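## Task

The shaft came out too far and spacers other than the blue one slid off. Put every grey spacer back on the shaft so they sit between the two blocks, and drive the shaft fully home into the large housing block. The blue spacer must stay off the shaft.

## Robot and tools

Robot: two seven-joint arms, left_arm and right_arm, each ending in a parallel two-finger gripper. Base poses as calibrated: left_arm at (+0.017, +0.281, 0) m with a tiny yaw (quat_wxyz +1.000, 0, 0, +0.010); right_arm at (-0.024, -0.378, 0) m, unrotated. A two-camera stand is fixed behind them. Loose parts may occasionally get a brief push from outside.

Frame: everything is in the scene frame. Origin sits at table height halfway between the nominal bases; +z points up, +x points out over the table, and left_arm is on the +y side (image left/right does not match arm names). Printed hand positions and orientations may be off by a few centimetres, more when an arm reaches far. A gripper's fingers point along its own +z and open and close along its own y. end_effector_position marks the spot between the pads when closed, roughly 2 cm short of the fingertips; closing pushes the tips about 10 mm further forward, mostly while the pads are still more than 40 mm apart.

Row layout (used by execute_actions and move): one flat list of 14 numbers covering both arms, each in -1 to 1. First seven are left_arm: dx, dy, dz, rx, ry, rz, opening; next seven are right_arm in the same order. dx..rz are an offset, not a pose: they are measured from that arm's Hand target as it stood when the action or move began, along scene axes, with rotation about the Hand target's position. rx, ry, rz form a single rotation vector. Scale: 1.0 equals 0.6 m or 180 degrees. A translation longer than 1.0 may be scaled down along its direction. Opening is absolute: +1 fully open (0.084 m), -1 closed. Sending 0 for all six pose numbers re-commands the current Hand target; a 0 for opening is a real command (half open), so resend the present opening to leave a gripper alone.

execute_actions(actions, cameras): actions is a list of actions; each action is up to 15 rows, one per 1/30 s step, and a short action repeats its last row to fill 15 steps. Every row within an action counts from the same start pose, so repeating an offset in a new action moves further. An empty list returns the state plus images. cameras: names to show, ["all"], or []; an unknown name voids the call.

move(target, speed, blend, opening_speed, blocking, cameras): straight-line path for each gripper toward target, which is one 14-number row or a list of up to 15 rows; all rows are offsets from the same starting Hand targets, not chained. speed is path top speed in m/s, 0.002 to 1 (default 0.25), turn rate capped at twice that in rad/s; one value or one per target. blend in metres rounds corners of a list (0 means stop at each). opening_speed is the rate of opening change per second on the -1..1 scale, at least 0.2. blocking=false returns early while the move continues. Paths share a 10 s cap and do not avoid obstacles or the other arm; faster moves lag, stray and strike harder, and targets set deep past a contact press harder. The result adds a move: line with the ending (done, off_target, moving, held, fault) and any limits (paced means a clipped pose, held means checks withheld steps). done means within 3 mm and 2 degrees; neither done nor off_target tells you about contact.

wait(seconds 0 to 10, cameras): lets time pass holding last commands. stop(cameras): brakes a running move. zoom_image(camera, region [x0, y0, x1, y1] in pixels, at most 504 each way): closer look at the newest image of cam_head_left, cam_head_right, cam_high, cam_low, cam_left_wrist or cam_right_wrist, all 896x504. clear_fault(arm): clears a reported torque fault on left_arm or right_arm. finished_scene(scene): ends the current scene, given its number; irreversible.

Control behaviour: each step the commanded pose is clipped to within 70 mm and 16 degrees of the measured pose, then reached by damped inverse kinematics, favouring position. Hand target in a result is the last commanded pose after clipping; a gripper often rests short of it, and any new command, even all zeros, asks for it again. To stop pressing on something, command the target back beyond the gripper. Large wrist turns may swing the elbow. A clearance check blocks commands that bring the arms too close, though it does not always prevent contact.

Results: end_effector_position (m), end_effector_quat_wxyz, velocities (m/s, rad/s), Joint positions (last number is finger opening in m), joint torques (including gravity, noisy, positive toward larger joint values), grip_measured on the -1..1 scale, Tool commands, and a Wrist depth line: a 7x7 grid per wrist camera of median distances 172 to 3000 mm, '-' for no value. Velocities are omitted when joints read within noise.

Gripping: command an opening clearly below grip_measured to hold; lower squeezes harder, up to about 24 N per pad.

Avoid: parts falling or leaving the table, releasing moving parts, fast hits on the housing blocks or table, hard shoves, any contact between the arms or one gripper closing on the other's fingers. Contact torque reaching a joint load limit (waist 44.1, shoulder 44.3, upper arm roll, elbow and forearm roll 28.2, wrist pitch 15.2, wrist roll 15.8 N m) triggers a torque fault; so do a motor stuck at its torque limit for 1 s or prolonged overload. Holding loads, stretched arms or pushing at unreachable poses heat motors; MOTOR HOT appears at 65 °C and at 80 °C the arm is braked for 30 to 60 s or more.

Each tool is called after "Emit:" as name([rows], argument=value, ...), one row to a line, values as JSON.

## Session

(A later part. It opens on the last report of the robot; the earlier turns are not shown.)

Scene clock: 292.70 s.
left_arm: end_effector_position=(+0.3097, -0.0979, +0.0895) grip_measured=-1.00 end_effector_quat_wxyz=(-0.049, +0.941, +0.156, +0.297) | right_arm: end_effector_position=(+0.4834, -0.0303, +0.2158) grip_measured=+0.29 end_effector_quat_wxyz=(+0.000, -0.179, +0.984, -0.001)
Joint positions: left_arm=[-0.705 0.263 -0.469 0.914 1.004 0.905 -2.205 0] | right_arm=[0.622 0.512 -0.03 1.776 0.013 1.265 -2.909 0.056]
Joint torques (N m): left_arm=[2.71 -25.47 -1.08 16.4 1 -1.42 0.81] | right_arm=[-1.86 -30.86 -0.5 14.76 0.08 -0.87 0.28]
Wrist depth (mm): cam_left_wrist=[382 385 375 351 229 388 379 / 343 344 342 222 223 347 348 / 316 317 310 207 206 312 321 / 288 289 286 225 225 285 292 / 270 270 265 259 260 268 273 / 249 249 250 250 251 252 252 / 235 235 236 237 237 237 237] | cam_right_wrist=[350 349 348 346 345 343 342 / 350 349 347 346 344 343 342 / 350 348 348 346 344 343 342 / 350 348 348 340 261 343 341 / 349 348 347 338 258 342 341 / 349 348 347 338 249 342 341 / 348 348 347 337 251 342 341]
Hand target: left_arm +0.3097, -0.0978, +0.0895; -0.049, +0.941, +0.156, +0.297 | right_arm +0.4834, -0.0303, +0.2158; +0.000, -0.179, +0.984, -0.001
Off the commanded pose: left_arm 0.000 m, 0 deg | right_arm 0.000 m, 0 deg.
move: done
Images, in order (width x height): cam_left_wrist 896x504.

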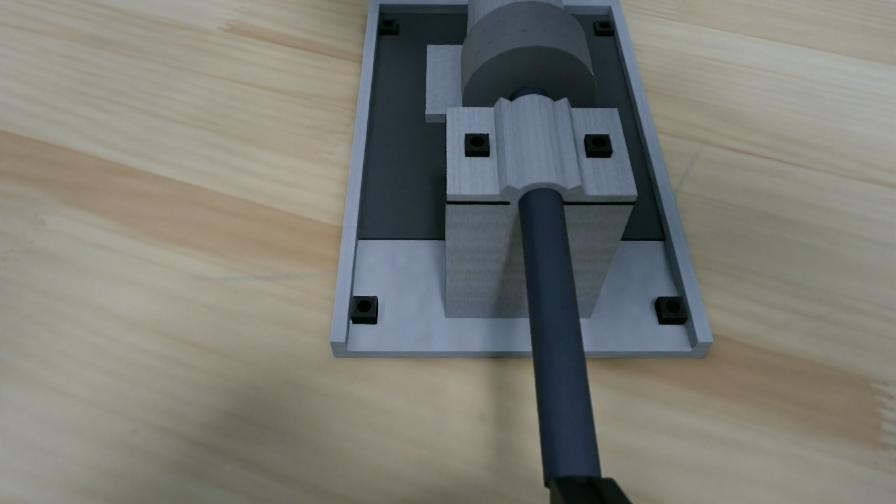

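Emit:
move(target=[0.0063,0.0022,0,0,0,0,-1,0,0,0,0,0,0,0.3], speed=0.012)

Emit:
move(target=[0.0032,0.0011,0,0,0,0,-1,0,0,0,0,0,0,0.3], speed=0.010, cameras=["cam_left_wrist"])

Scene clock: 293.57 s.
left_arm: end_effector_position=(+0.3134, -0.0965, +0.0895) grip_measured=-1.00 end_effector_quat_wxyz=(-0.049, +0.941, +0.156, +0.297) | right_arm: end_effector_position=(+0.4834, -0.0303, +0.2158) grip_measured=+0.29 end_effector_quat_wxyz=(+0.000, -0.179, +0.984, -0.001)
Joint positions: left_arm=[-0.7 0.264 -0.465 0.915 1.007 0.9 -2.2 0] | right_arm=[0.622 0.512 -0.03 1.776 0.013 1.265 -2.909 0.056]
Joint torques (N m): left_arm=[2.33 -25.49 -0.9 16.44 0.99 -1.57 0.94] | right_arm=[-1.7 -31.05 -0.6 14.56 0 -0.87 0.26]
Wrist depth (mm): cam_left_wrist=[383 384 374 352 230 389 379 / 343 344 341 223 222 346 348 / 316 317 310 201 201 313 321 / 288 288 287 218 219 285 292 / 270 270 265 259 255 267 273 / 249 250 250 250 251 252 252 / 235 236 236 237 237 237 238] | cam_right_wrist=[350 349 348 347 345 344 342 / 350 348 348 346 344 343 342 / 350 349 348 346 344 343 341 / 350 348 347 340 261 342 342 / 350 348 347 338 258 343 341 / 349 347 347 338 249 343 341 / 349 348 347 337 251 342 341]
Hand target: left_arm +0.3135, -0.0965, +0.0895; -0.049, +0.941, +0.156, +0.297 | right_arm +0.4834, -0.0303, +0.2158; +0.000, -0.179, +0.984, -0.001
Off the commanded pose: left_arm 0.000 m, 0 deg | right_arm 0.000 m, 0 deg.
move: done

Scene clock: 294.27 s.
left_arm: end_effector_position=(+0.3154, -0.0959, +0.0895) grip_measured=-1.00 end_effector_quat_wxyz=(-0.049, +0.941, +0.156, +0.297) | right_arm: end_effector_position=(+0.4834, -0.0303, +0.2158) grip_measured=+0.29 end_effector_quat_wxyz=(+0.000, -0.179, +0.984, -0.001)
Joint positions: left_arm=[-0.697 0.264 -0.462 0.915 1.009 0.897 -2.197 0] | right_arm=[0.622 0.512 -0.03 1.776 0.013 1.265 -2.909 0.056]
Joint torques (N m): left_arm=[2.51 -25.65 -0.86 16.46 1.11 -1.58 0.96] | right_arm=[-1.64 -30.8 -0.67 14.75 -0.16 -0.81 0.29]
Wrist depth (mm): cam_left_wrist=[382 383 374 352 235 389 379 / 342 344 343 224 220 347 347 / 316 317 311 200 201 314 321 / 288 289 286 215 215 285 292 / 271 270 265 259 254 267 273 / 250 249 250 250 251 251 252 / 235 235 236 236 237 237 238] | cam_right_wrist=[350 349 347 347 345 343 341 / 350 349 348 346 344 343 342 / 349 348 348 346 344 343 341 / 349 349 347 340 261 343 342 / 349 348 347 338 258 342 342 / 350 348 347 338 249 343 341 / 349 348 346 337 251 342 341]
Hand target: left_arm +0.3154, -0.0959, +0.0895; -0.049, +0.941, +0.156, +0.297 | right_arm +0.4834, -0.0303, +0.2158; +0.000, -0.179, +0.984, -0.001
Off the commanded pose: left_arm 0.000 m, 0 deg | right_arm 0.000 m, 0 deg.
move: done
Images, in order (width x height): cam_left_wrist 896x504.

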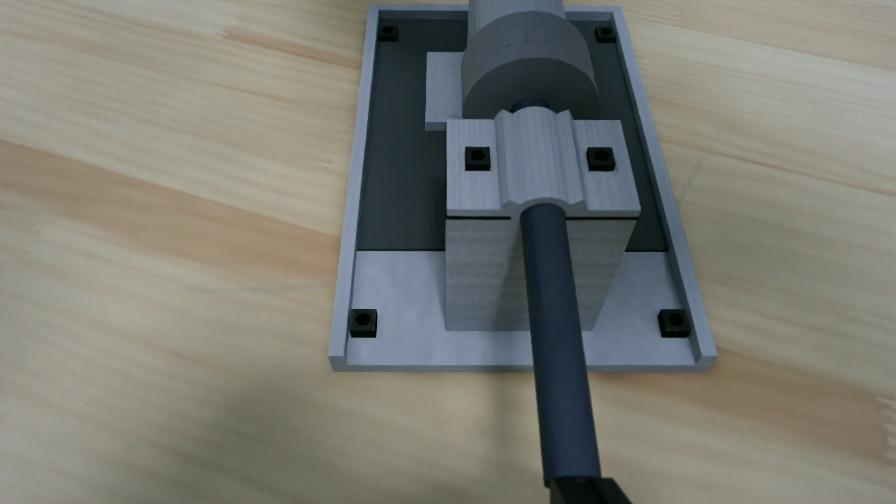

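Emit:
move(target=[0.0032,0.0011,0,0,0,0,-1,0,0,0,0,0,0,0.3], speed=0.008)

Emit:
move(target=[0.0024,0.0008,0,0,0,0,-1,0,0,0,0,0,0,0.3], speed=0.008)

Scene clock: 295.17 s.
left_arm: end_effector_position=(+0.3173, -0.0952, +0.0895) grip_measured=-1.00 end_effector_quat_wxyz=(-0.049, +0.941, +0.156, +0.297) | right_arm: end_effector_position=(+0.4834, -0.0303, +0.2158) grip_measured=+0.29 end_effector_quat_wxyz=(+0.000, -0.179, +0.984, -0.001)
Joint positions: left_arm=[-0.694 0.264 -0.46 0.916 1.011 0.895 -2.194 0] | right_arm=[0.622 0.512 -0.03 1.776 0.013 1.265 -2.909 0.056]
Joint torques (N m): left_arm=[2.49 -25.59 -0.93 16.57 1.06 -1.52 0.87] | right_arm=[-1.49 -31 -0.83 14.63 -0.13 -0.91 0.31]
Wrist depth (mm): cam_left_wrist=[382 384 375 353 234 389 379 / 342 342 341 224 219 347 347 / 317 317 311 200 201 313 321 / 288 289 287 211 211 286 292 / 270 270 265 259 255 267 273 / 249 249 250 250 251 251 252 / 235 236 236 236 237 237 237] | cam_right_wrist=[349 348 348 346 344 343 342 / 350 348 347 346 344 344 342 / 350 348 347 345 344 342 342 / 350 349 347 340 260 343 342 / 349 348 347 338 258 342 341 / 349 348 347 338 249 342 341 / 349 348 346 337 250 342 342]
Hand target: left_arm +0.3173, -0.0952, +0.0895; -0.049, +0.941, +0.156, +0.297 | right_arm +0.4834, -0.0303, +0.2158; +0.000, -0.179, +0.984, -0.001
Off the commanded pose: left_arm 0.000 m, 0 deg | right_arm 0.000 m, 0 deg.
move: done

Scene clock: 295.87 s.
left_arm: end_effector_position=(+0.3187, -0.0947, +0.0895) grip_measured=-1.00 end_effector_quat_wxyz=(-0.049, +0.941, +0.156, +0.297) | right_arm: end_effector_position=(+0.4834, -0.0303, +0.2158) grip_measured=+0.29 end_effector_quat_wxyz=(+0.000, -0.179, +0.984, -0.001)
Joint positions: left_arm=[-0.692 0.265 -0.459 0.916 1.012 0.893 -2.192 0] | right_arm=[0.622 0.512 -0.03 1.776 0.013 1.265 -2.909 0.056]
Joint torques (N m): left_arm=[2.53 -25.72 -0.93 16.57 1.08 -1.61 0.87] | right_arm=[-1.22 -30.68 -0.47 14.62 -0.4 -0.8 0.11]
Wrist depth (mm): cam_left_wrist=[383 385 374 352 234 389 379 / 343 344 342 222 219 347 348 / 317 317 310 200 201 313 321 / 289 289 286 208 209 285 292 / 270 270 266 259 255 267 273 / 249 250 250 248 249 250 252 / 235 235 236 237 237 237 238] | cam_right_wrist=[350 349 347 346 345 343 342 / 350 349 347 346 344 343 342 / 350 348 347 346 344 343 342 / 350 348 347 340 261 343 342 / 349 348 347 338 258 343 342 / 349 348 347 337 249 342 341 / 350 347 347 337 250 342 341]
Hand target: left_arm +0.3188, -0.0947, +0.0895; -0.049, +0.941, +0.156, +0.297 | right_arm +0.4834, -0.0303, +0.2158; +0.000, -0.179, +0.984, -0.001
Off the commanded pose: left_arm 0.000 m, 0 deg | right_arm 0.000 m, 0 deg.
move: done

Emit:
move(target=[0.0032,0.0011,0,0,0,0,-1,0,0,0,0,0,0,0.3], speed=0.008, cameras=["cam_left_wrist","cam_right_wrist"])

Scene clock: 296.77 s.
left_arm: end_effector_position=(+0.3207, -0.0941, +0.0895) grip_measured=-1.00 end_effector_quat_wxyz=(-0.049, +0.941, +0.156, +0.297) | right_arm: end_effector_position=(+0.4834, -0.0303, +0.2158) grip_measured=+0.29 end_effector_quat_wxyz=(+0.000, -0.179, +0.984, -0.001)
Joint positions: left_arm=[-0.689 0.265 -0.457 0.917 1.014 0.89 -2.189 0] | right_arm=[0.622 0.512 -0.03 1.776 0.013 1.265 -2.909 0.056]
Joint torques (N m): left_arm=[2.56 -25.56 -0.92 16.59 1.01 -1.54 0.86] | right_arm=[-1.18 -30.85 -0.57 14.76 -0.54 -0.83 0.13]
Wrist depth (mm): cam_left_wrist=[382 385 375 362 245 389 378 / 342 344 342 219 220 347 347 / 317 317 310 200 201 314 321 / 288 289 286 205 205 285 293 / 270 271 265 258 255 267 274 / 249 250 250 248 250 249 252 / 235 235 236 237 237 237 238] | cam_right_wrist=[350 348 347 347 345 343 342 / 350 349 348 346 345 343 341 / 350 349 347 346 344 343 342 / 349 348 347 340 261 342 342 / 350 349 347 337 258 342 342 / 349 348 347 338 250 343 341 / 349 347 347 337 250 342 342]
Hand target: left_arm +0.3207, -0.0941, +0.0895; -0.049, +0.941, +0.156, +0.297 | right_arm +0.4834, -0.0303, +0.2158; +0.000, -0.179, +0.984, -0.001
Off the commanded pose: left_arm 0.000 m, 0 deg | right_arm 0.000 m, 0 deg.
move: done
Images, in order (width x height): cam_left_wrist 896x504, cam_right_wrist 896x504.

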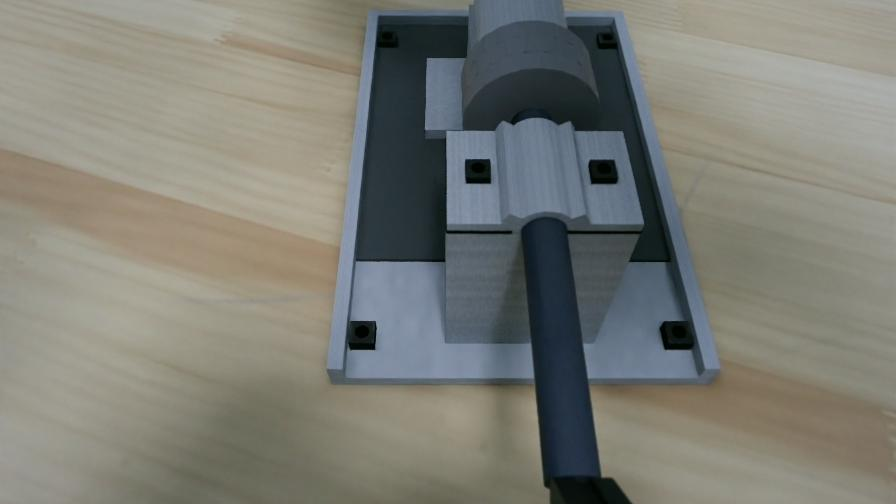

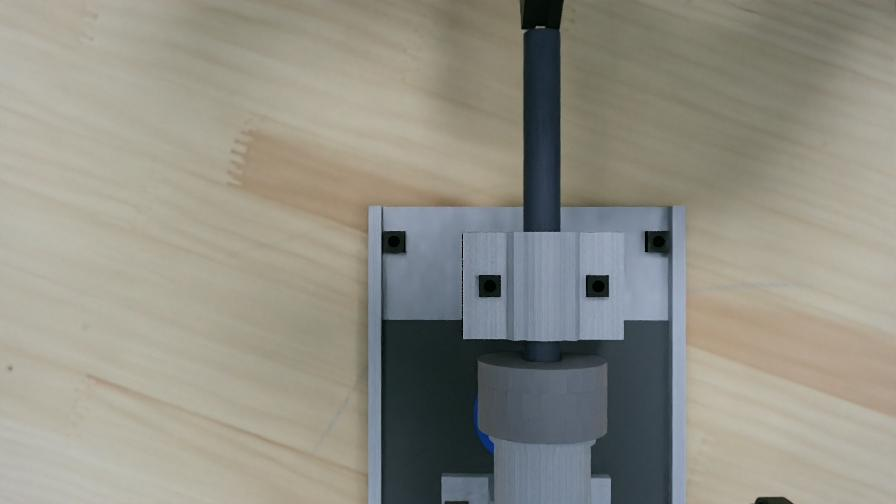

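Emit:
move(target=[0.0047,0.0016,0,0,0,0,-1,0,0,0,0,0,0,0.3], speed=0.008)

Emit:
move(target=[0.0032,0.0011,0,0,0,0,-1,0,0,0,0,0,0,0.3], speed=0.008, cameras=["cam_right_wrist"])

Scene clock: 298.80 s.
left_arm: end_effector_position=(+0.3235, -0.0931, +0.0895) grip_measured=-1.00 end_effector_quat_wxyz=(-0.049, +0.941, +0.156, +0.297) | right_arm: end_effector_position=(+0.4834, -0.0303, +0.2158) grip_measured=+0.29 end_effector_quat_wxyz=(+0.000, -0.179, +0.984, -0.001)
Joint positions: left_arm=[-0.685 0.266 -0.453 0.918 1.017 0.887 -2.185 0] | right_arm=[0.622 0.512 -0.03 1.776 0.013 1.265 -2.909 0.056]
Joint torques (N m): left_arm=[2.19 -25.64 -0.83 16.56 1.05 -1.67 0.95] | right_arm=[-1.4 -30.79 -0.77 14.6 -0.83 -0.78 0.04]
Wrist depth (mm): cam_left_wrist=[382 384 375 244 244 388 379 / 343 343 342 217 216 346 348 / 316 318 311 201 201 312 321 / 289 289 285 200 200 285 292 / 270 271 265 254 255 267 273 / 249 249 250 249 250 250 252 / 235 236 236 236 237 237 237] | cam_right_wrist=[350 349 347 347 345 343 342 / 350 348 347 346 344 343 342 / 350 349 347 346 344 343 342 / 349 348 347 340 261 343 342 / 349 348 347 338 258 342 341 / 349 348 347 338 250 342 342 / 349 348 346 338 250 342 342]
Hand target: left_arm +0.3235, -0.0931, +0.0895; -0.049, +0.941, +0.156, +0.297 | right_arm +0.4834, -0.0303, +0.2158; +0.000, -0.179, +0.984, -0.001
Off the commanded pose: left_arm 0.000 m, 0 deg | right_arm 0.000 m, 0 deg.
move: done

Scene clock: 299.50 s.
left_arm: end_effector_position=(+0.3254, -0.0924, +0.0895) grip_measured=-1.00 end_effector_quat_wxyz=(-0.049, +0.941, +0.156, +0.297) | right_arm: end_effector_position=(+0.4834, -0.0303, +0.2158) grip_measured=+0.29 end_effector_quat_wxyz=(+0.000, -0.179, +0.984, -0.001)
Joint positions: left_arm=[-0.683 0.266 -0.451 0.918 1.019 0.884 -2.183 0] | right_arm=[0.622 0.512 -0.03 1.776 0.013 1.265 -2.909 0.056]
Joint torques (N m): left_arm=[2.52 -25.89 -0.78 16.55 1.08 -1.62 0.89] | right_arm=[-1.17 -31.19 -0.68 14.67 -0.97 -0.87 0.11]
Wrist depth (mm): cam_left_wrist=[383 384 375 244 245 388 379 / 342 343 342 217 218 347 347 / 317 317 310 200 201 313 322 / 288 289 289 196 196 286 292 / 270 270 266 254 239 268 273 / 249 249 247 247 248 248 252 / 235 236 236 236 237 237 237] | cam_right_wrist=[350 349 348 347 344 344 342 / 350 349 347 346 345 344 342 / 350 349 347 345 344 342 342 / 350 348 348 340 261 342 342 / 349 348 347 338 258 343 342 / 349 347 347 338 249 342 342 / 349 348 347 338 251 342 341]
Hand target: left_arm +0.3254, -0.0924, +0.0895; -0.049, +0.941, +0.156, +0.297 | right_arm +0.4834, -0.0303, +0.2158; +0.000, -0.179, +0.984, -0.001
Off the commanded pose: left_arm 0.000 m, 0 deg | right_arm 0.000 m, 0 deg.
move: done
Images, in order (width x height): cam_right_wrist 896x504.

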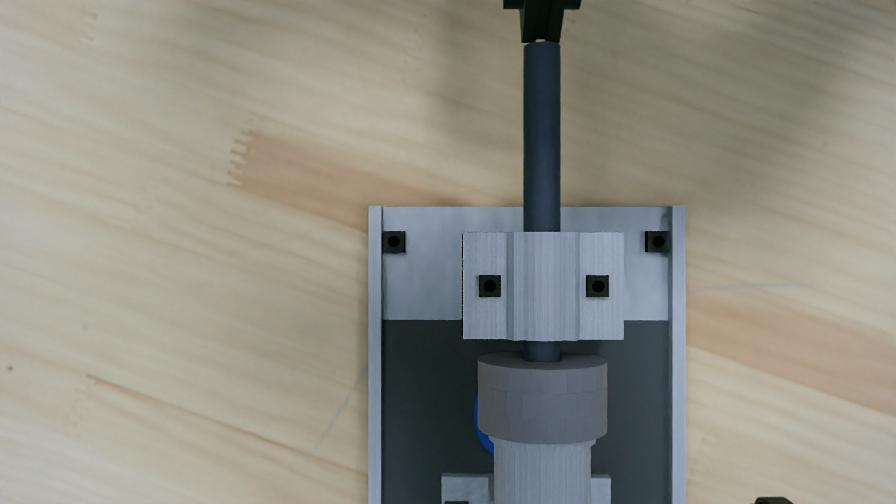

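Emit:
move(target=[0.0063,0.0022,0,0,0,0,-1,0,0,0,0,0,0,0.3], speed=0.01)

Emit:
move(target=[0.0047,0.0016,0,0,0,0,-1,0,0,0,0,0,0,0.3], speed=0.01, cameras=["cam_right_wrist"])

Scene clock: 300.40 s.
left_arm: end_effector_position=(+0.3292, -0.0911, +0.0895) grip_measured=-1.00 end_effector_quat_wxyz=(-0.049, +0.941, +0.156, +0.297) | right_arm: end_effector_position=(+0.4834, -0.0303, +0.2158) grip_measured=+0.29 end_effector_quat_wxyz=(+0.000, -0.179, +0.984, -0.001)
Joint positions: left_arm=[-0.677 0.267 -0.447 0.92 1.022 0.879 -2.177 0] | right_arm=[0.622 0.512 -0.03 1.776 0.013 1.265 -2.909 0.056]
Joint torques (N m): left_arm=[2.61 -25.96 -0.89 16.66 1.04 -1.78 0.93] | right_arm=[-1.69 -30.84 -0.48 14.55 -0.77 -0.96 0.14]
Wrist depth (mm): cam_left_wrist=[383 384 374 352 244 388 379 / 342 343 342 215 215 347 348 / 317 317 311 200 201 313 321 / 289 289 289 191 190 285 292 / 270 270 265 254 230 267 273 / 249 249 246 245 246 247 252 / 235 235 236 236 237 237 238] | cam_right_wrist=[350 350 347 346 345 344 342 / 350 349 347 346 344 343 342 / 349 349 347 346 344 343 342 / 350 348 347 340 261 343 342 / 349 348 347 338 258 342 342 / 349 347 347 338 249 342 342 / 349 348 346 337 251 342 341]
Hand target: left_arm +0.3292, -0.0911, +0.0895; -0.049, +0.941, +0.156, +0.297 | right_arm +0.4834, -0.0303, +0.2158; +0.000, -0.179, +0.984, -0.001
Off the commanded pose: left_arm 0.000 m, 0 deg | right_arm 0.000 m, 0 deg.
move: done

Scene clock: 301.10 s.
left_arm: end_effector_position=(+0.3320, -0.0902, +0.0895) grip_measured=-1.00 end_effector_quat_wxyz=(-0.049, +0.941, +0.156, +0.297) | right_arm: end_effector_position=(+0.4834, -0.0303, +0.2158) grip_measured=+0.29 end_effector_quat_wxyz=(+0.000, -0.179, +0.984, -0.001)
Joint positions: left_arm=[-0.673 0.268 -0.444 0.921 1.025 0.876 -2.173 0] | right_arm=[0.622 0.512 -0.03 1.776 0.013 1.265 -2.909 0.056]
Joint torques (N m): left_arm=[2.36 -26.04 -0.92 16.65 0.81 -1.57 0.94] | right_arm=[-1.48 -31.12 -0.56 14.58 -0.6 -0.83 0.08]
Wrist depth (mm): cam_left_wrist=[381 383 374 351 244 388 379 / 342 344 343 211 211 345 348 / 316 317 311 201 201 313 321 / 288 289 289 191 188 286 292 / 270 271 265 253 224 267 273 / 249 249 245 246 246 246 252 / 235 235 236 236 237 238 237] | cam_right_wrist=[350 348 347 346 344 343 342 / 350 348 347 346 345 343 342 / 350 348 348 346 344 343 342 / 349 348 346 340 261 343 342 / 349 348 347 338 258 342 341 / 349 347 346 338 249 343 341 / 350 347 347 337 251 342 341]
Hand target: left_arm +0.3320, -0.0902, +0.0895; -0.049, +0.941, +0.156, +0.297 | right_arm +0.4834, -0.0303, +0.2158; +0.000, -0.179, +0.984, -0.001
Off the commanded pose: left_arm 0.000 m, 0 deg | right_arm 0.000 m, 0 deg.
move: done
Images, in order (width x height): cam_right_wrist 896x504.

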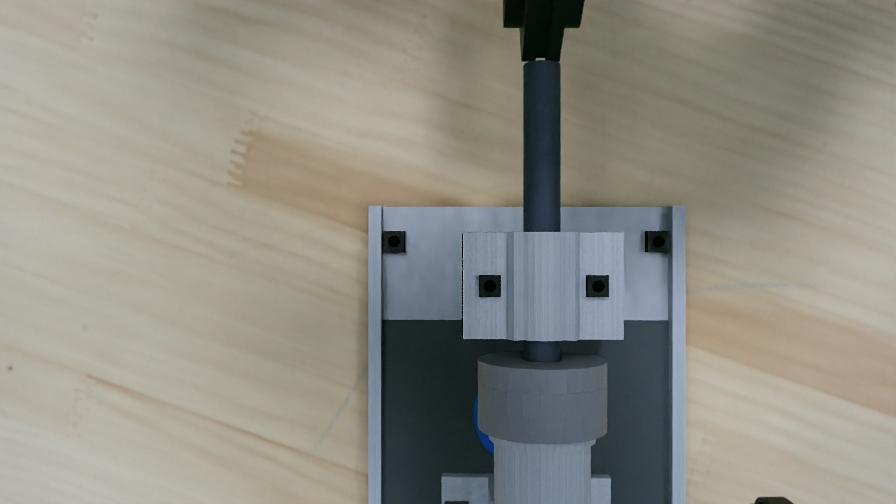

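Emit:
move(target=[0.0079,0.0027,0,0,0,0,-1,0,0,0,0,0,0,0.3], speed=0.01, cameras=["cam_right_wrist","cam_high","cam_head_left"])

Emit:
zoom_image(camera="cam_high", region=[370, 190, 490, 300])

Scene clock: 302.67 s.
left_arm: end_effector_position=(+0.3367, -0.0886, +0.0895) grip_measured=-1.00 end_effector_quat_wxyz=(-0.049, +0.941, +0.156, +0.297) | right_arm: end_effector_position=(+0.4834, -0.0303, +0.2158) grip_measured=+0.29 end_effector_quat_wxyz=(+0.000, -0.179, +0.984, -0.001)
Joint positions: left_arm=[-0.667 0.27 -0.439 0.923 1.029 0.869 -2.166 0] | right_arm=[0.622 0.512 -0.03 1.776 0.013 1.265 -2.909 0.056]
Joint torques (N m): left_arm=[2.54 -25.9 -0.96 16.61 1.21 -1.51 0.93] | right_arm=[-1.18 -30.86 -0.62 14.69 -0.75 -0.75 0.1]
Wrist depth (mm): cam_left_wrist=[382 384 376 352 353 388 379 / 342 344 343 211 204 346 348 / 316 317 311 201 202 313 321 / 288 288 289 187 184 285 291 / 270 270 266 226 214 267 273 / 249 249 245 244 244 245 252 / 235 235 236 236 237 237 237] | cam_right_wrist=[350 349 348 347 344 344 342 / 350 349 347 346 345 343 342 / 349 348 347 346 344 343 342 / 349 349 348 340 261 342 341 / 349 348 347 337 258 343 342 / 349 348 347 337 249 342 341 / 349 348 347 337 250 342 342]
Hand target: left_arm +0.3368, -0.0885, +0.0895; -0.049, +0.941, +0.156, +0.297 | right_arm +0.4834, -0.0303, +0.2158; +0.000, -0.179, +0.984, -0.001
Off the commanded pose: left_arm 0.000 m, 0 deg | right_arm 0.000 m, 0 deg.
move: done
Images, in order (width x height): cam_head_left 896x504, cam_high 896x504, cam_right_wrist 896x504.

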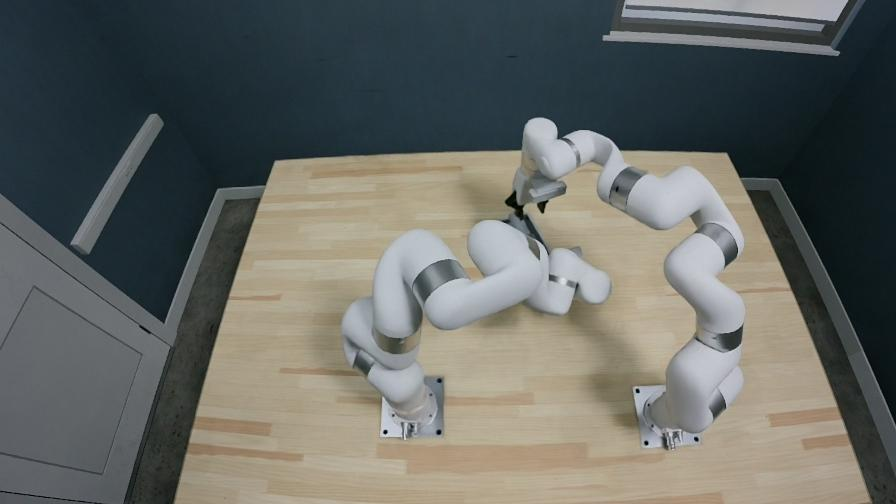

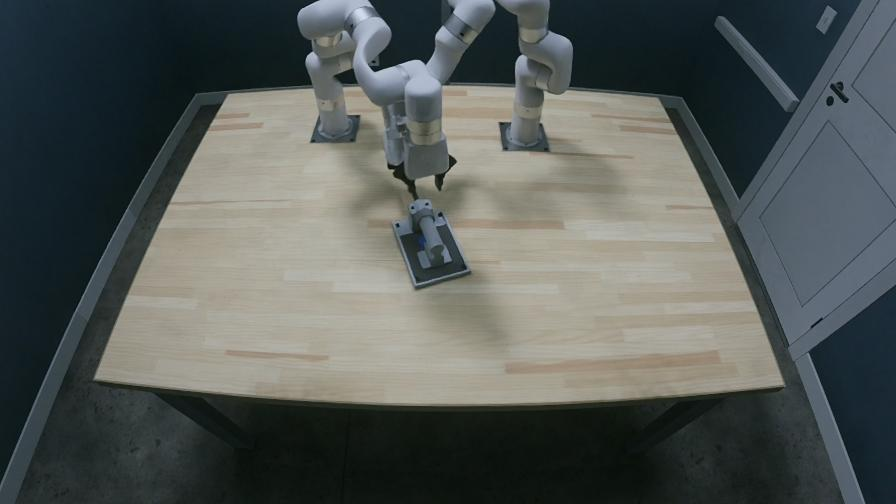

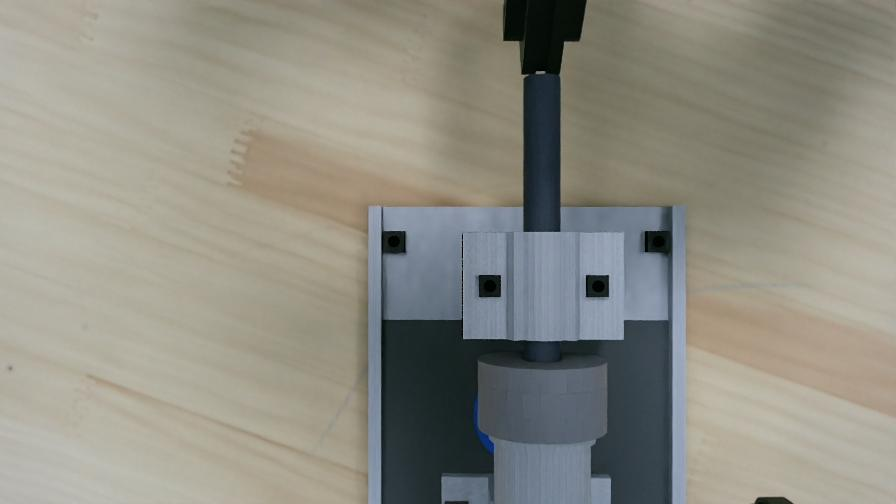

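Scaled by 4.200 from the camera's 896x504 image, which has a finer 1280x720 frame.

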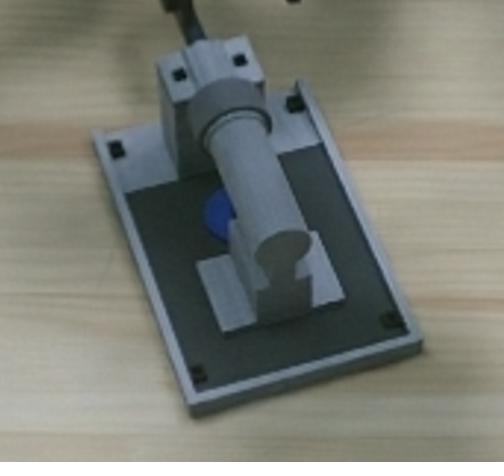

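Emit:
move(target=[0.0158,0.0054,0,0,0,0,-1,0,0,0,0,0,0,0.3], speed=0.01, cameras=["cam_right_wrist"])

Scene clock: 304.07 s.
left_arm: end_effector_position=(+0.3462, -0.0853, +0.0895) grip_measured=-1.00 end_effector_quat_wxyz=(-0.049, +0.941, +0.156, +0.297) | right_arm: end_effector_position=(+0.4834, -0.0303, +0.2158) grip_measured=+0.29 end_effector_quat_wxyz=(+0.000, -0.179, +0.984, -0.001)
Joint positions: left_arm=[-0.654 0.273 -0.428 0.927 1.038 0.858 -2.153 0] | right_arm=[0.622 0.512 -0.03 1.776 0.013 1.265 -2.909 0.056]
Joint torques (N m): left_arm=[2.1 -26.22 -0.88 16.68 1.12 -1.74 0.84] | right_arm=[-1.49 -30.98 -0.47 14.65 -0.87 -0.89 0.02]
Wrist depth (mm): cam_left_wrist=[383 383 386 352 347 389 380 / 343 343 342 210 201 347 348 / 316 317 310 200 201 312 321 / 287 289 289 187 184 285 292 / 270 270 265 193 183 264 273 / 249 249 245 244 240 247 251 / 235 235 232 234 235 233 238] | cam_right_wrist=[350 349 347 346 251 344 342 / 350 349 347 346 344 343 342 / 350 349 347 346 344 343 342 / 350 348 347 340 260 342 342 / 350 349 347 337 257 342 342 / 350 348 347 338 250 342 342 / 349 347 347 337 250 342 341]
Hand target: left_arm +0.3462, -0.0853, +0.0895; -0.049, +0.941, +0.156, +0.297 | right_arm +0.4834, -0.0303, +0.2158; +0.000, -0.179, +0.984, -0.001
Off the commanded pose: left_arm 0.000 m, 0 deg | right_arm 0.000 m, 0 deg.
move: done
Images, in order (width x height): cam_right_wrist 896x504.

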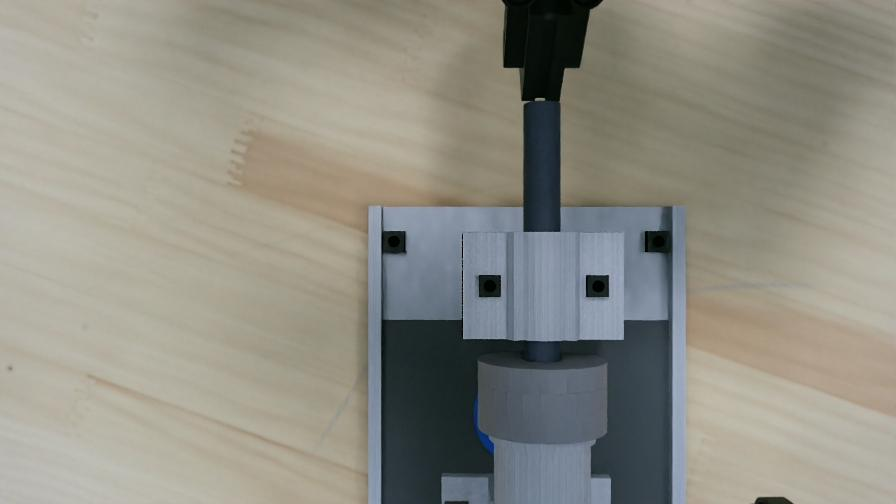

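Emit:
move(target=[0.0158,0.0054,0,0,0,0,-1,0,0,0,0,0,0,0.3], speed=0.01, cameras=["cam_right_wrist"])

Scene clock: 305.87 s.
left_arm: end_effector_position=(+0.3334, -0.1018, +0.0908) grip_measured=-1.00 end_effector_quat_wxyz=(-0.036, +0.946, +0.133, +0.293) | right_arm: end_effector_position=(+0.4834, -0.0303, +0.2158) grip_measured=+0.29 end_effector_quat_wxyz=(+0.000, -0.179, +0.984, -0.001)
Joint positions: left_arm=[-0.643 0.278 -0.472 0.932 1.046 0.845 -2.14 0] | right_arm=[0.622 0.512 -0.03 1.776 0.013 1.265 -2.909 0.056]
Joint torques (N m): left_arm=[1.73 -30.7 -2.94 16.37 0.9 -0.4 0.02] | right_arm=[-1.41 -31.07 -0.58 14.69 -0.73 -0.89 0.31]
Wrist depth (mm): cam_left_wrist=[374 377 368 224 363 385 378 / 337 338 331 206 324 345 348 / 312 313 307 197 286 320 320 / 285 286 287 186 274 292 292 / 267 268 258 204 255 268 274 / 247 248 244 246 247 252 254 / 234 235 235 237 238 238 239] | cam_right_wrist=[350 349 348 347 345 344 342 / 350 348 348 346 344 343 342 / 350 348 347 346 344 343 342 / 350 348 347 340 261 343 341 / 350 348 347 338 258 343 342 / 349 348 347 338 249 342 342 / 349 348 347 338 251 342 341]
Hand target: left_arm +0.3334, -0.1018, +0.0908; -0.036, +0.946, +0.133, +0.293 (not the last commanded pose) | right_arm +0.4834, -0.0303, +0.2158; +0.000, -0.179, +0.984, -0.001
Tool commands: left_gripper/opening=-1.0 right_gripper/opening=+0.3
Off the commanded pose: left_arm 0.030 m, 3 deg | right_arm 0.000 m, 0 deg.
TORQUE FAULT: the external load on joint 3 (upper arm roll) of the left arm reached its load limit, and that arm stopped. The contact can be on any part of that arm beyond that joint, not only on its tool. A torque fault puts only its own arm into a fault stop. That arm's remaining commands of this call were not run. The hold on joint 3 (upper arm roll) of that arm was moved back by the arm itself, up to 3 degrees, as the stop began. That arm is still stopped at the end of this call. While its stop runs, that arm, its gripper or tool too, takes no new command.
CLEAR FAULT: the left arm stays stopped (state 4) until you call clear_fault(arm="left_arm").
End effector pose when the fault began: left_arm: position (+0.3540, -0.0832, +0.0894), quat_wxyz (-0.048, +0.941, +0.155, +0.297)
Joint positions when the fault began: left_arm=[-0.643 0.277 -0.42 0.932 1.046 0.846 -2.14 0]
move: fault (left_arm)
Images, in order (width x height): cam_right_wrist 896x504.

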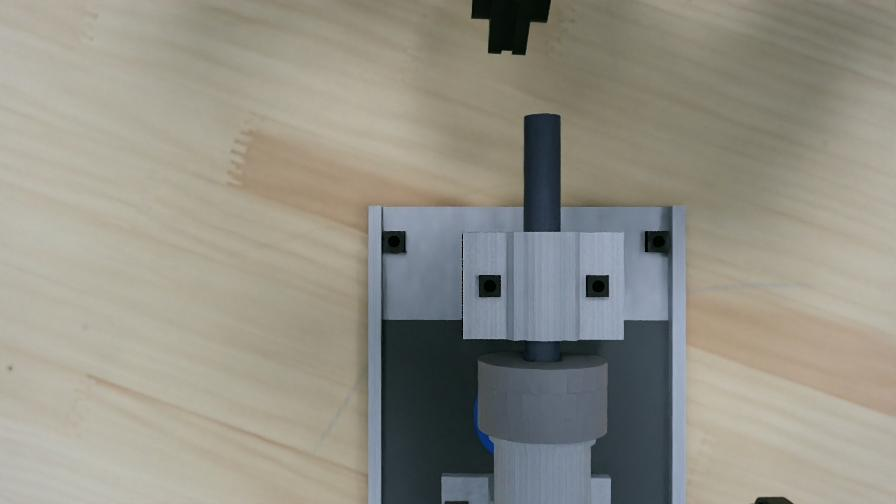

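Emit:
clear_fault(arm="left_arm")

Scene clock: 306.07 s.
left_arm: end_effector_position=(+0.3334, -0.1018, +0.0908) grip_measured=-1.00 end_effector_quat_wxyz=(-0.036, +0.946, +0.133, +0.293) | right_arm: end_effector_position=(+0.4834, -0.0303, +0.2158) grip_measured=+0.29 end_effector_quat_wxyz=(+0.000, -0.179, +0.984, -0.001)
Joint positions: left_arm=[-0.643 0.278 -0.472 0.932 1.046 0.845 -2.14 0] | right_arm=[0.622 0.512 -0.03 1.776 0.013 1.265 -2.909 0.056]
Joint torques (N m): left_arm=[1.72 -30.66 -2.91 16.26 0.88 -0.4 0.02] | right_arm=[-0.94 -30.79 -0.67 14.63 -0.67 -0.84 0.06]
Wrist depth (mm): cam_left_wrist=[375 376 368 224 364 385 379 / 337 338 331 207 324 346 346 / 311 314 307 198 286 319 321 / 285 286 287 186 273 291 292 / 267 268 258 203 255 269 274 / 248 249 243 246 247 252 253 / 234 235 236 237 238 238 239] | cam_right_wrist=[350 349 347 346 344 343 342 / 349 348 347 346 345 343 341 / 350 349 347 346 345 343 341 / 350 348 347 340 261 343 342 / 349 348 347 337 258 342 342 / 349 348 347 337 250 342 341 / 350 348 347 338 251 342 341]
Hand target: left_arm +0.3334, -0.1018, +0.0908; -0.036, +0.946, +0.133, +0.293 (not the last commanded pose) | right_arm +0.4834, -0.0303, +0.2158; +0.000, -0.179, +0.984, -0.001
Tool commands: left_gripper/opening=-1.0 right_gripper/opening=+0.3
Off the commanded pose: left_arm 0.030 m, 3 deg | right_arm 0.000 m, 0 deg.
TORQUE FAULT, CONTINUED: the left arm's stop, for the torque fault of joint 3 (upper arm roll) that an earlier result reported, is over. The call counts as one of the actions that you can send in this scene. The hold on joint 3 (upper arm roll) of that arm was moved back by the arm itself, up to 3 degrees, as the stop began. That arm's target is now where it stood when the stop ended, not its last command. That arm's gripper keeps its grip as last carried out, and that arm accepts commands again: back off and push less far.
CLEAR FAULT: your call cleared the left arm's torque fault. If a joint's load stays at its limit, that arm stops again at once.

Emit:
move([
  [0.0110,0.0240,-0.0022,0.0040,-0.0028,0.0166,-1,0,0,0,0,0,0,0.3],
  [0.0212,0.0275,-0.0022,0.0040,-0.0028,0.0166,-1,0,0,0,0,0,0,0.3],
  [0.0282,0.0299,-0.0022,0.0040,-0.0028,0.0166,-1,0,0,0,0,0,0,0.3],
], speed=[0.05,0.03,0.01], cameras=["cam_left_wrist"])

Scene clock: 308.23 s.
left_arm: end_effector_position=(+0.3503, -0.0839, +0.0895) grip_measured=-1.00 end_effector_quat_wxyz=(-0.049, +0.941, +0.156, +0.297) | right_arm: end_effector_position=(+0.4834, -0.0303, +0.2158) grip_measured=+0.29 end_effector_quat_wxyz=(+0.000, -0.179, +0.984, -0.001)
Joint positions: left_arm=[-0.624 0.278 -0.449 0.93 1.048 0.857 -2.148 0] | right_arm=[0.622 0.512 -0.03 1.776 0.013 1.265 -2.909 0.056]
Joint torques (N m): left_arm=[1.88 -26.19 -1.18 16.54 0.99 -1.77 0.94] | right_arm=[-1.33 -30.8 -0.49 14.63 -0.93 -0.87 0.21]
Wrist depth (mm): cam_left_wrist=[381 384 384 352 348 388 378 / 341 344 342 209 201 346 347 / 316 317 310 198 199 313 320 / 288 289 289 186 183 285 292 / 270 271 265 183 176 264 273 / 249 249 245 239 234 246 252 / 235 235 232 232 232 233 237] | cam_right_wrist=[350 349 348 346 240 343 342 / 350 349 347 346 344 344 342 / 349 349 347 346 344 343 342 / 350 348 347 340 261 343 342 / 349 348 347 338 258 342 341 / 349 348 346 337 249 342 342 / 349 348 346 337 251 342 341]
Hand target: left_arm +0.3504, -0.0839, +0.0895; -0.049, +0.941, +0.156, +0.297 | right_arm +0.4834, -0.0303, +0.2158; +0.000, -0.179, +0.984, -0.001
Off the commanded pose: left_arm 0.000 m, 0 deg | right_arm 0.000 m, 0 deg.
move: done
Images, in order (width x height): cam_left_wrist 896x504.

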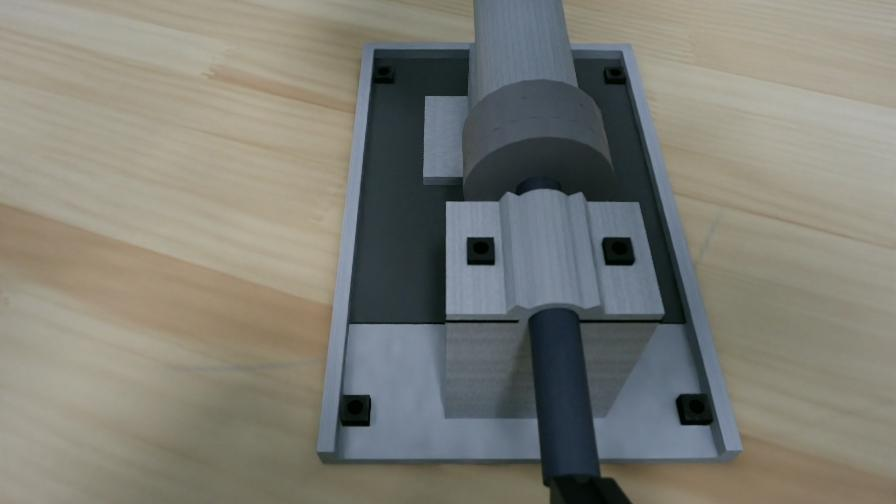

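Now gentle push steps of 0.5 mm, watching torque.

Emit:
move(target=[0.0012,0.0004,0,0,0,0,-1,0,0,0,0,0,0,0.3], speed=0.006)

Emit:
move(target=[0.0012,0.0004,0,0,0,0,-1,0,0,0,0,0,0,0.3], speed=0.006, cameras=["cam_left_wrist","cam_right_wrist"])

Scene clock: 310.00 s.
left_arm: end_effector_position=(+0.3510, -0.0837, +0.0895) grip_measured=-1.00 end_effector_quat_wxyz=(-0.049, +0.941, +0.155, +0.297) | right_arm: end_effector_position=(+0.4834, -0.0303, +0.2158) grip_measured=+0.29 end_effector_quat_wxyz=(+0.000, -0.179, +0.984, -0.001)
Joint positions: left_arm=[-0.623 0.278 -0.449 0.93 1.049 0.856 -2.147 0] | right_arm=[0.622 0.512 -0.03 1.776 0.013 1.265 -2.909 0.056]
Joint torques (N m): left_arm=[4.53 -26.53 0.97 17.4 1.51 -0.74 0.86] | right_arm=[-1.25 -31.44 -0.63 14.75 -0.77 -0.99 0.01]
Wrist depth (mm): cam_left_wrist=[382 384 385 351 346 387 378 / 342 343 341 208 201 347 347 / 316 317 310 198 198 312 320 / 289 289 289 186 183 285 292 / 269 270 265 182 177 263 273 / 249 249 244 239 233 246 252 / 235 236 232 232 233 233 238] | cam_right_wrist=[350 349 348 347 239 343 343 / 350 348 347 346 344 343 343 / 350 349 347 346 344 343 343 / 350 348 347 340 261 342 342 / 349 348 347 338 258 342 341 / 349 348 346 338 249 342 342 / 349 348 346 338 250 342 341]
Hand target: left_arm +0.3511, -0.0837, +0.0895; -0.049, +0.941, +0.156, +0.297 | right_arm +0.4834, -0.0303, +0.2158; +0.000, -0.179, +0.984, -0.001
Off the commanded pose: left_arm 0.000 m, 0 deg | right_arm 0.000 m, 0 deg.
move: done

Scene clock: 310.70 s.
left_arm: end_effector_position=(+0.3517, -0.0835, +0.0894) grip_measured=-1.00 end_effector_quat_wxyz=(-0.049, +0.941, +0.155, +0.297) | right_arm: end_effector_position=(+0.4834, -0.0303, +0.2158) grip_measured=+0.29 end_effector_quat_wxyz=(+0.000, -0.179, +0.984, -0.001)
Joint positions: left_arm=[-0.622 0.279 -0.448 0.931 1.049 0.855 -2.146 0] | right_arm=[0.622 0.512 -0.03 1.776 0.013 1.265 -2.909 0.056]
Joint torques (N m): left_arm=[9.92 -27.43 6.27 19.52 2.55 1.41 0.92] | right_arm=[-1.29 -30.74 -0.39 14.72 -0.84 -0.81 0.16]
Wrist depth (mm): cam_left_wrist=[381 383 385 351 350 387 377 / 342 342 341 204 201 346 348 / 316 316 310 198 198 312 320 / 288 289 285 186 183 285 291 / 270 270 265 182 178 263 272 / 249 250 245 239 233 246 252 / 235 235 232 231 232 233 238] | cam_right_wrist=[350 349 347 346 239 344 342 / 350 348 347 346 344 344 342 / 350 349 347 346 344 343 342 / 350 348 347 340 261 342 342 / 349 348 347 338 258 342 341 / 349 348 347 338 249 342 341 / 349 347 347 338 251 342 341]
Hand target: left_arm +0.3518, -0.0834, +0.0895; -0.049, +0.941, +0.156, +0.297 | right_arm +0.4834, -0.0303, +0.2158; +0.000, -0.179, +0.984, -0.001
Off the commanded pose: left_arm 0.000 m, 0 deg | right_arm 0.000 m, 0 deg.
move: done
Images, in order (width x height): cam_left_wrist 896x504, cam_right_wrist 896x504.

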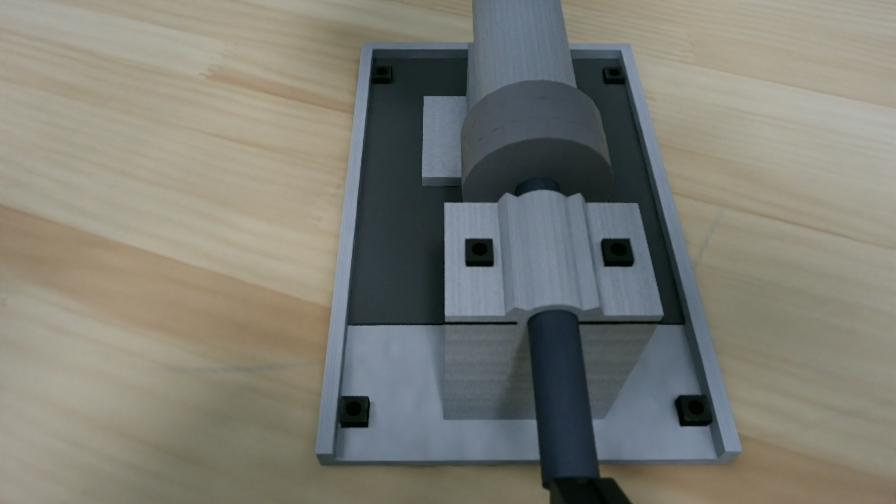

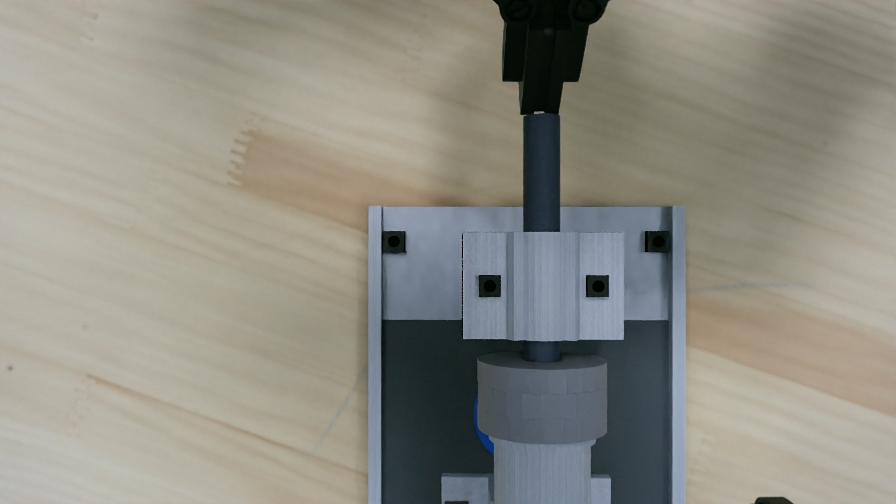

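Emit:
move([
  [-0.0032,-0.0011,0,0,0,0,-1,0,0,0,0,0,0,0.3],
  [-0.04,-0.0137,0,0,0,0,-1,0,0,0.05,0,0,0,0.3],
  [-0.08,-0.0274,0.1,0,0,0,-1,0,0,0.1,0,0,0,0.3],
], speed=[0.02,0.12,0.15], cameras=["cam_left_wrist","cam_right_wrist"])

Emit:
zoom_image(camera="cam_right_wrist", region=[380, 180, 700, 504])

Scene clock: 312.93 s.
left_arm: end_effector_position=(+0.3038, -0.0998, +0.1494) grip_measured=-1.00 end_effector_quat_wxyz=(-0.049, +0.941, +0.156, +0.297) | right_arm: end_effector_position=(+0.4835, -0.0303, +0.2758) grip_measured=+0.29 end_effector_quat_wxyz=(+0.000, -0.179, +0.984, -0.001)
Joint positions: left_arm=[-0.667 0.125 -0.531 0.929 0.852 0.975 -2.054 0] | right_arm=[0.621 0.512 -0.03 1.948 0.013 1.436 -2.908 0.056]
Joint torques (N m): left_arm=[-2.71 -28.9 -1.72 17.77 -0.3 -0.5 0.89] | right_arm=[-2.39 -31.05 -1.76 14.53 0.71 -0.85 0.82]
Wrist depth (mm): cam_left_wrist=[479 482 483 457 472 476 488 / 430 431 431 408 423 436 437 / 397 390 390 273 373 401 403 / 362 363 363 260 263 365 367 / 339 339 334 303 286 335 342 / 312 312 313 307 309 314 316 / 295 295 296 297 297 297 298] | cam_right_wrist=[410 409 407 406 404 403 402 / 410 409 408 406 404 402 401 / 409 409 408 405 404 402 400 / 410 409 407 392 391 403 401 / 410 408 407 392 323 402 400 / 409 408 406 393 394 401 401 / 411 408 406 393 389 401 401]
Hand target: left_arm +0.3038, -0.0999, +0.1495; -0.049, +0.941, +0.156, +0.297 | right_arm +0.4834, -0.0303, +0.2758; +0.000, -0.179, +0.984, -0.001
Off the commanded pose: left_arm 0.000 m, 0 deg | right_arm 0.000 m, 0 deg.
move: done
Images, in order (width x height): cam_left_wrist 896x504, cam_right_wrist 896x504.

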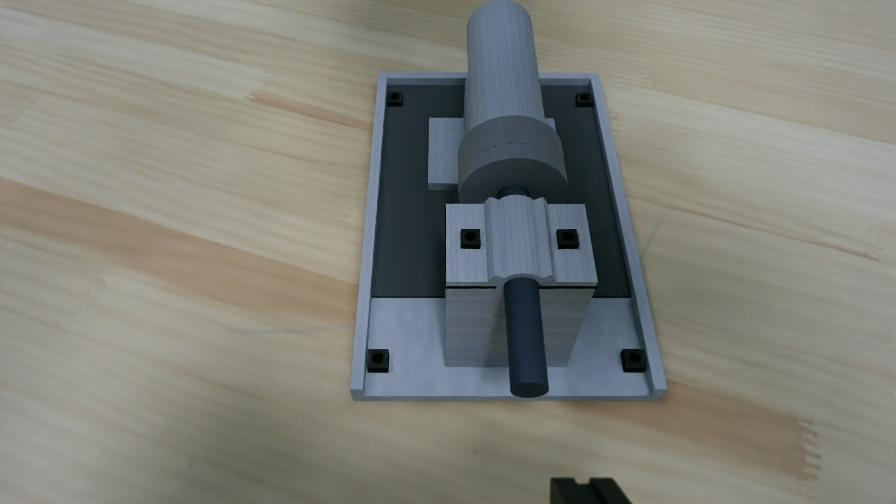

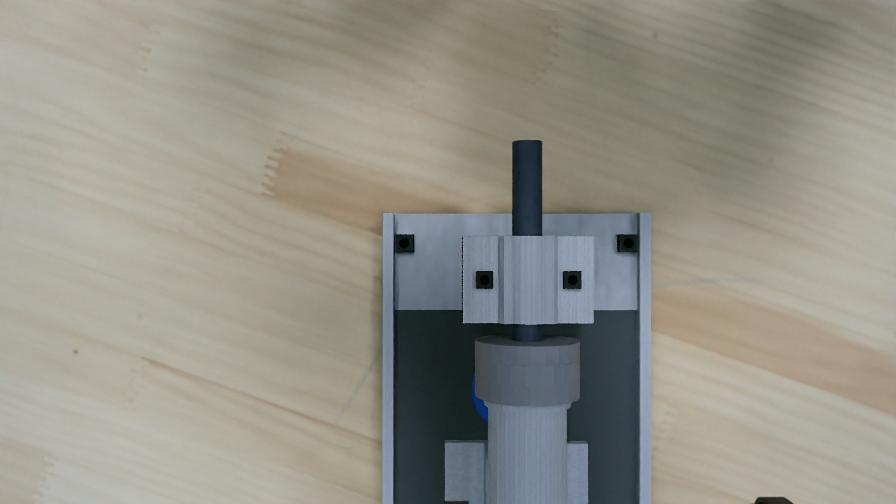

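Scaled by 1.556 from the camera's 896x504 image, which has a finer 1280x720 frame.

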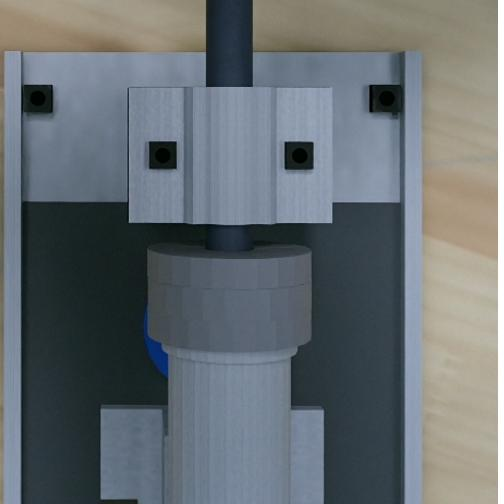

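Emit:
finished_scene(scene=2)

The scene is finished: the task was done.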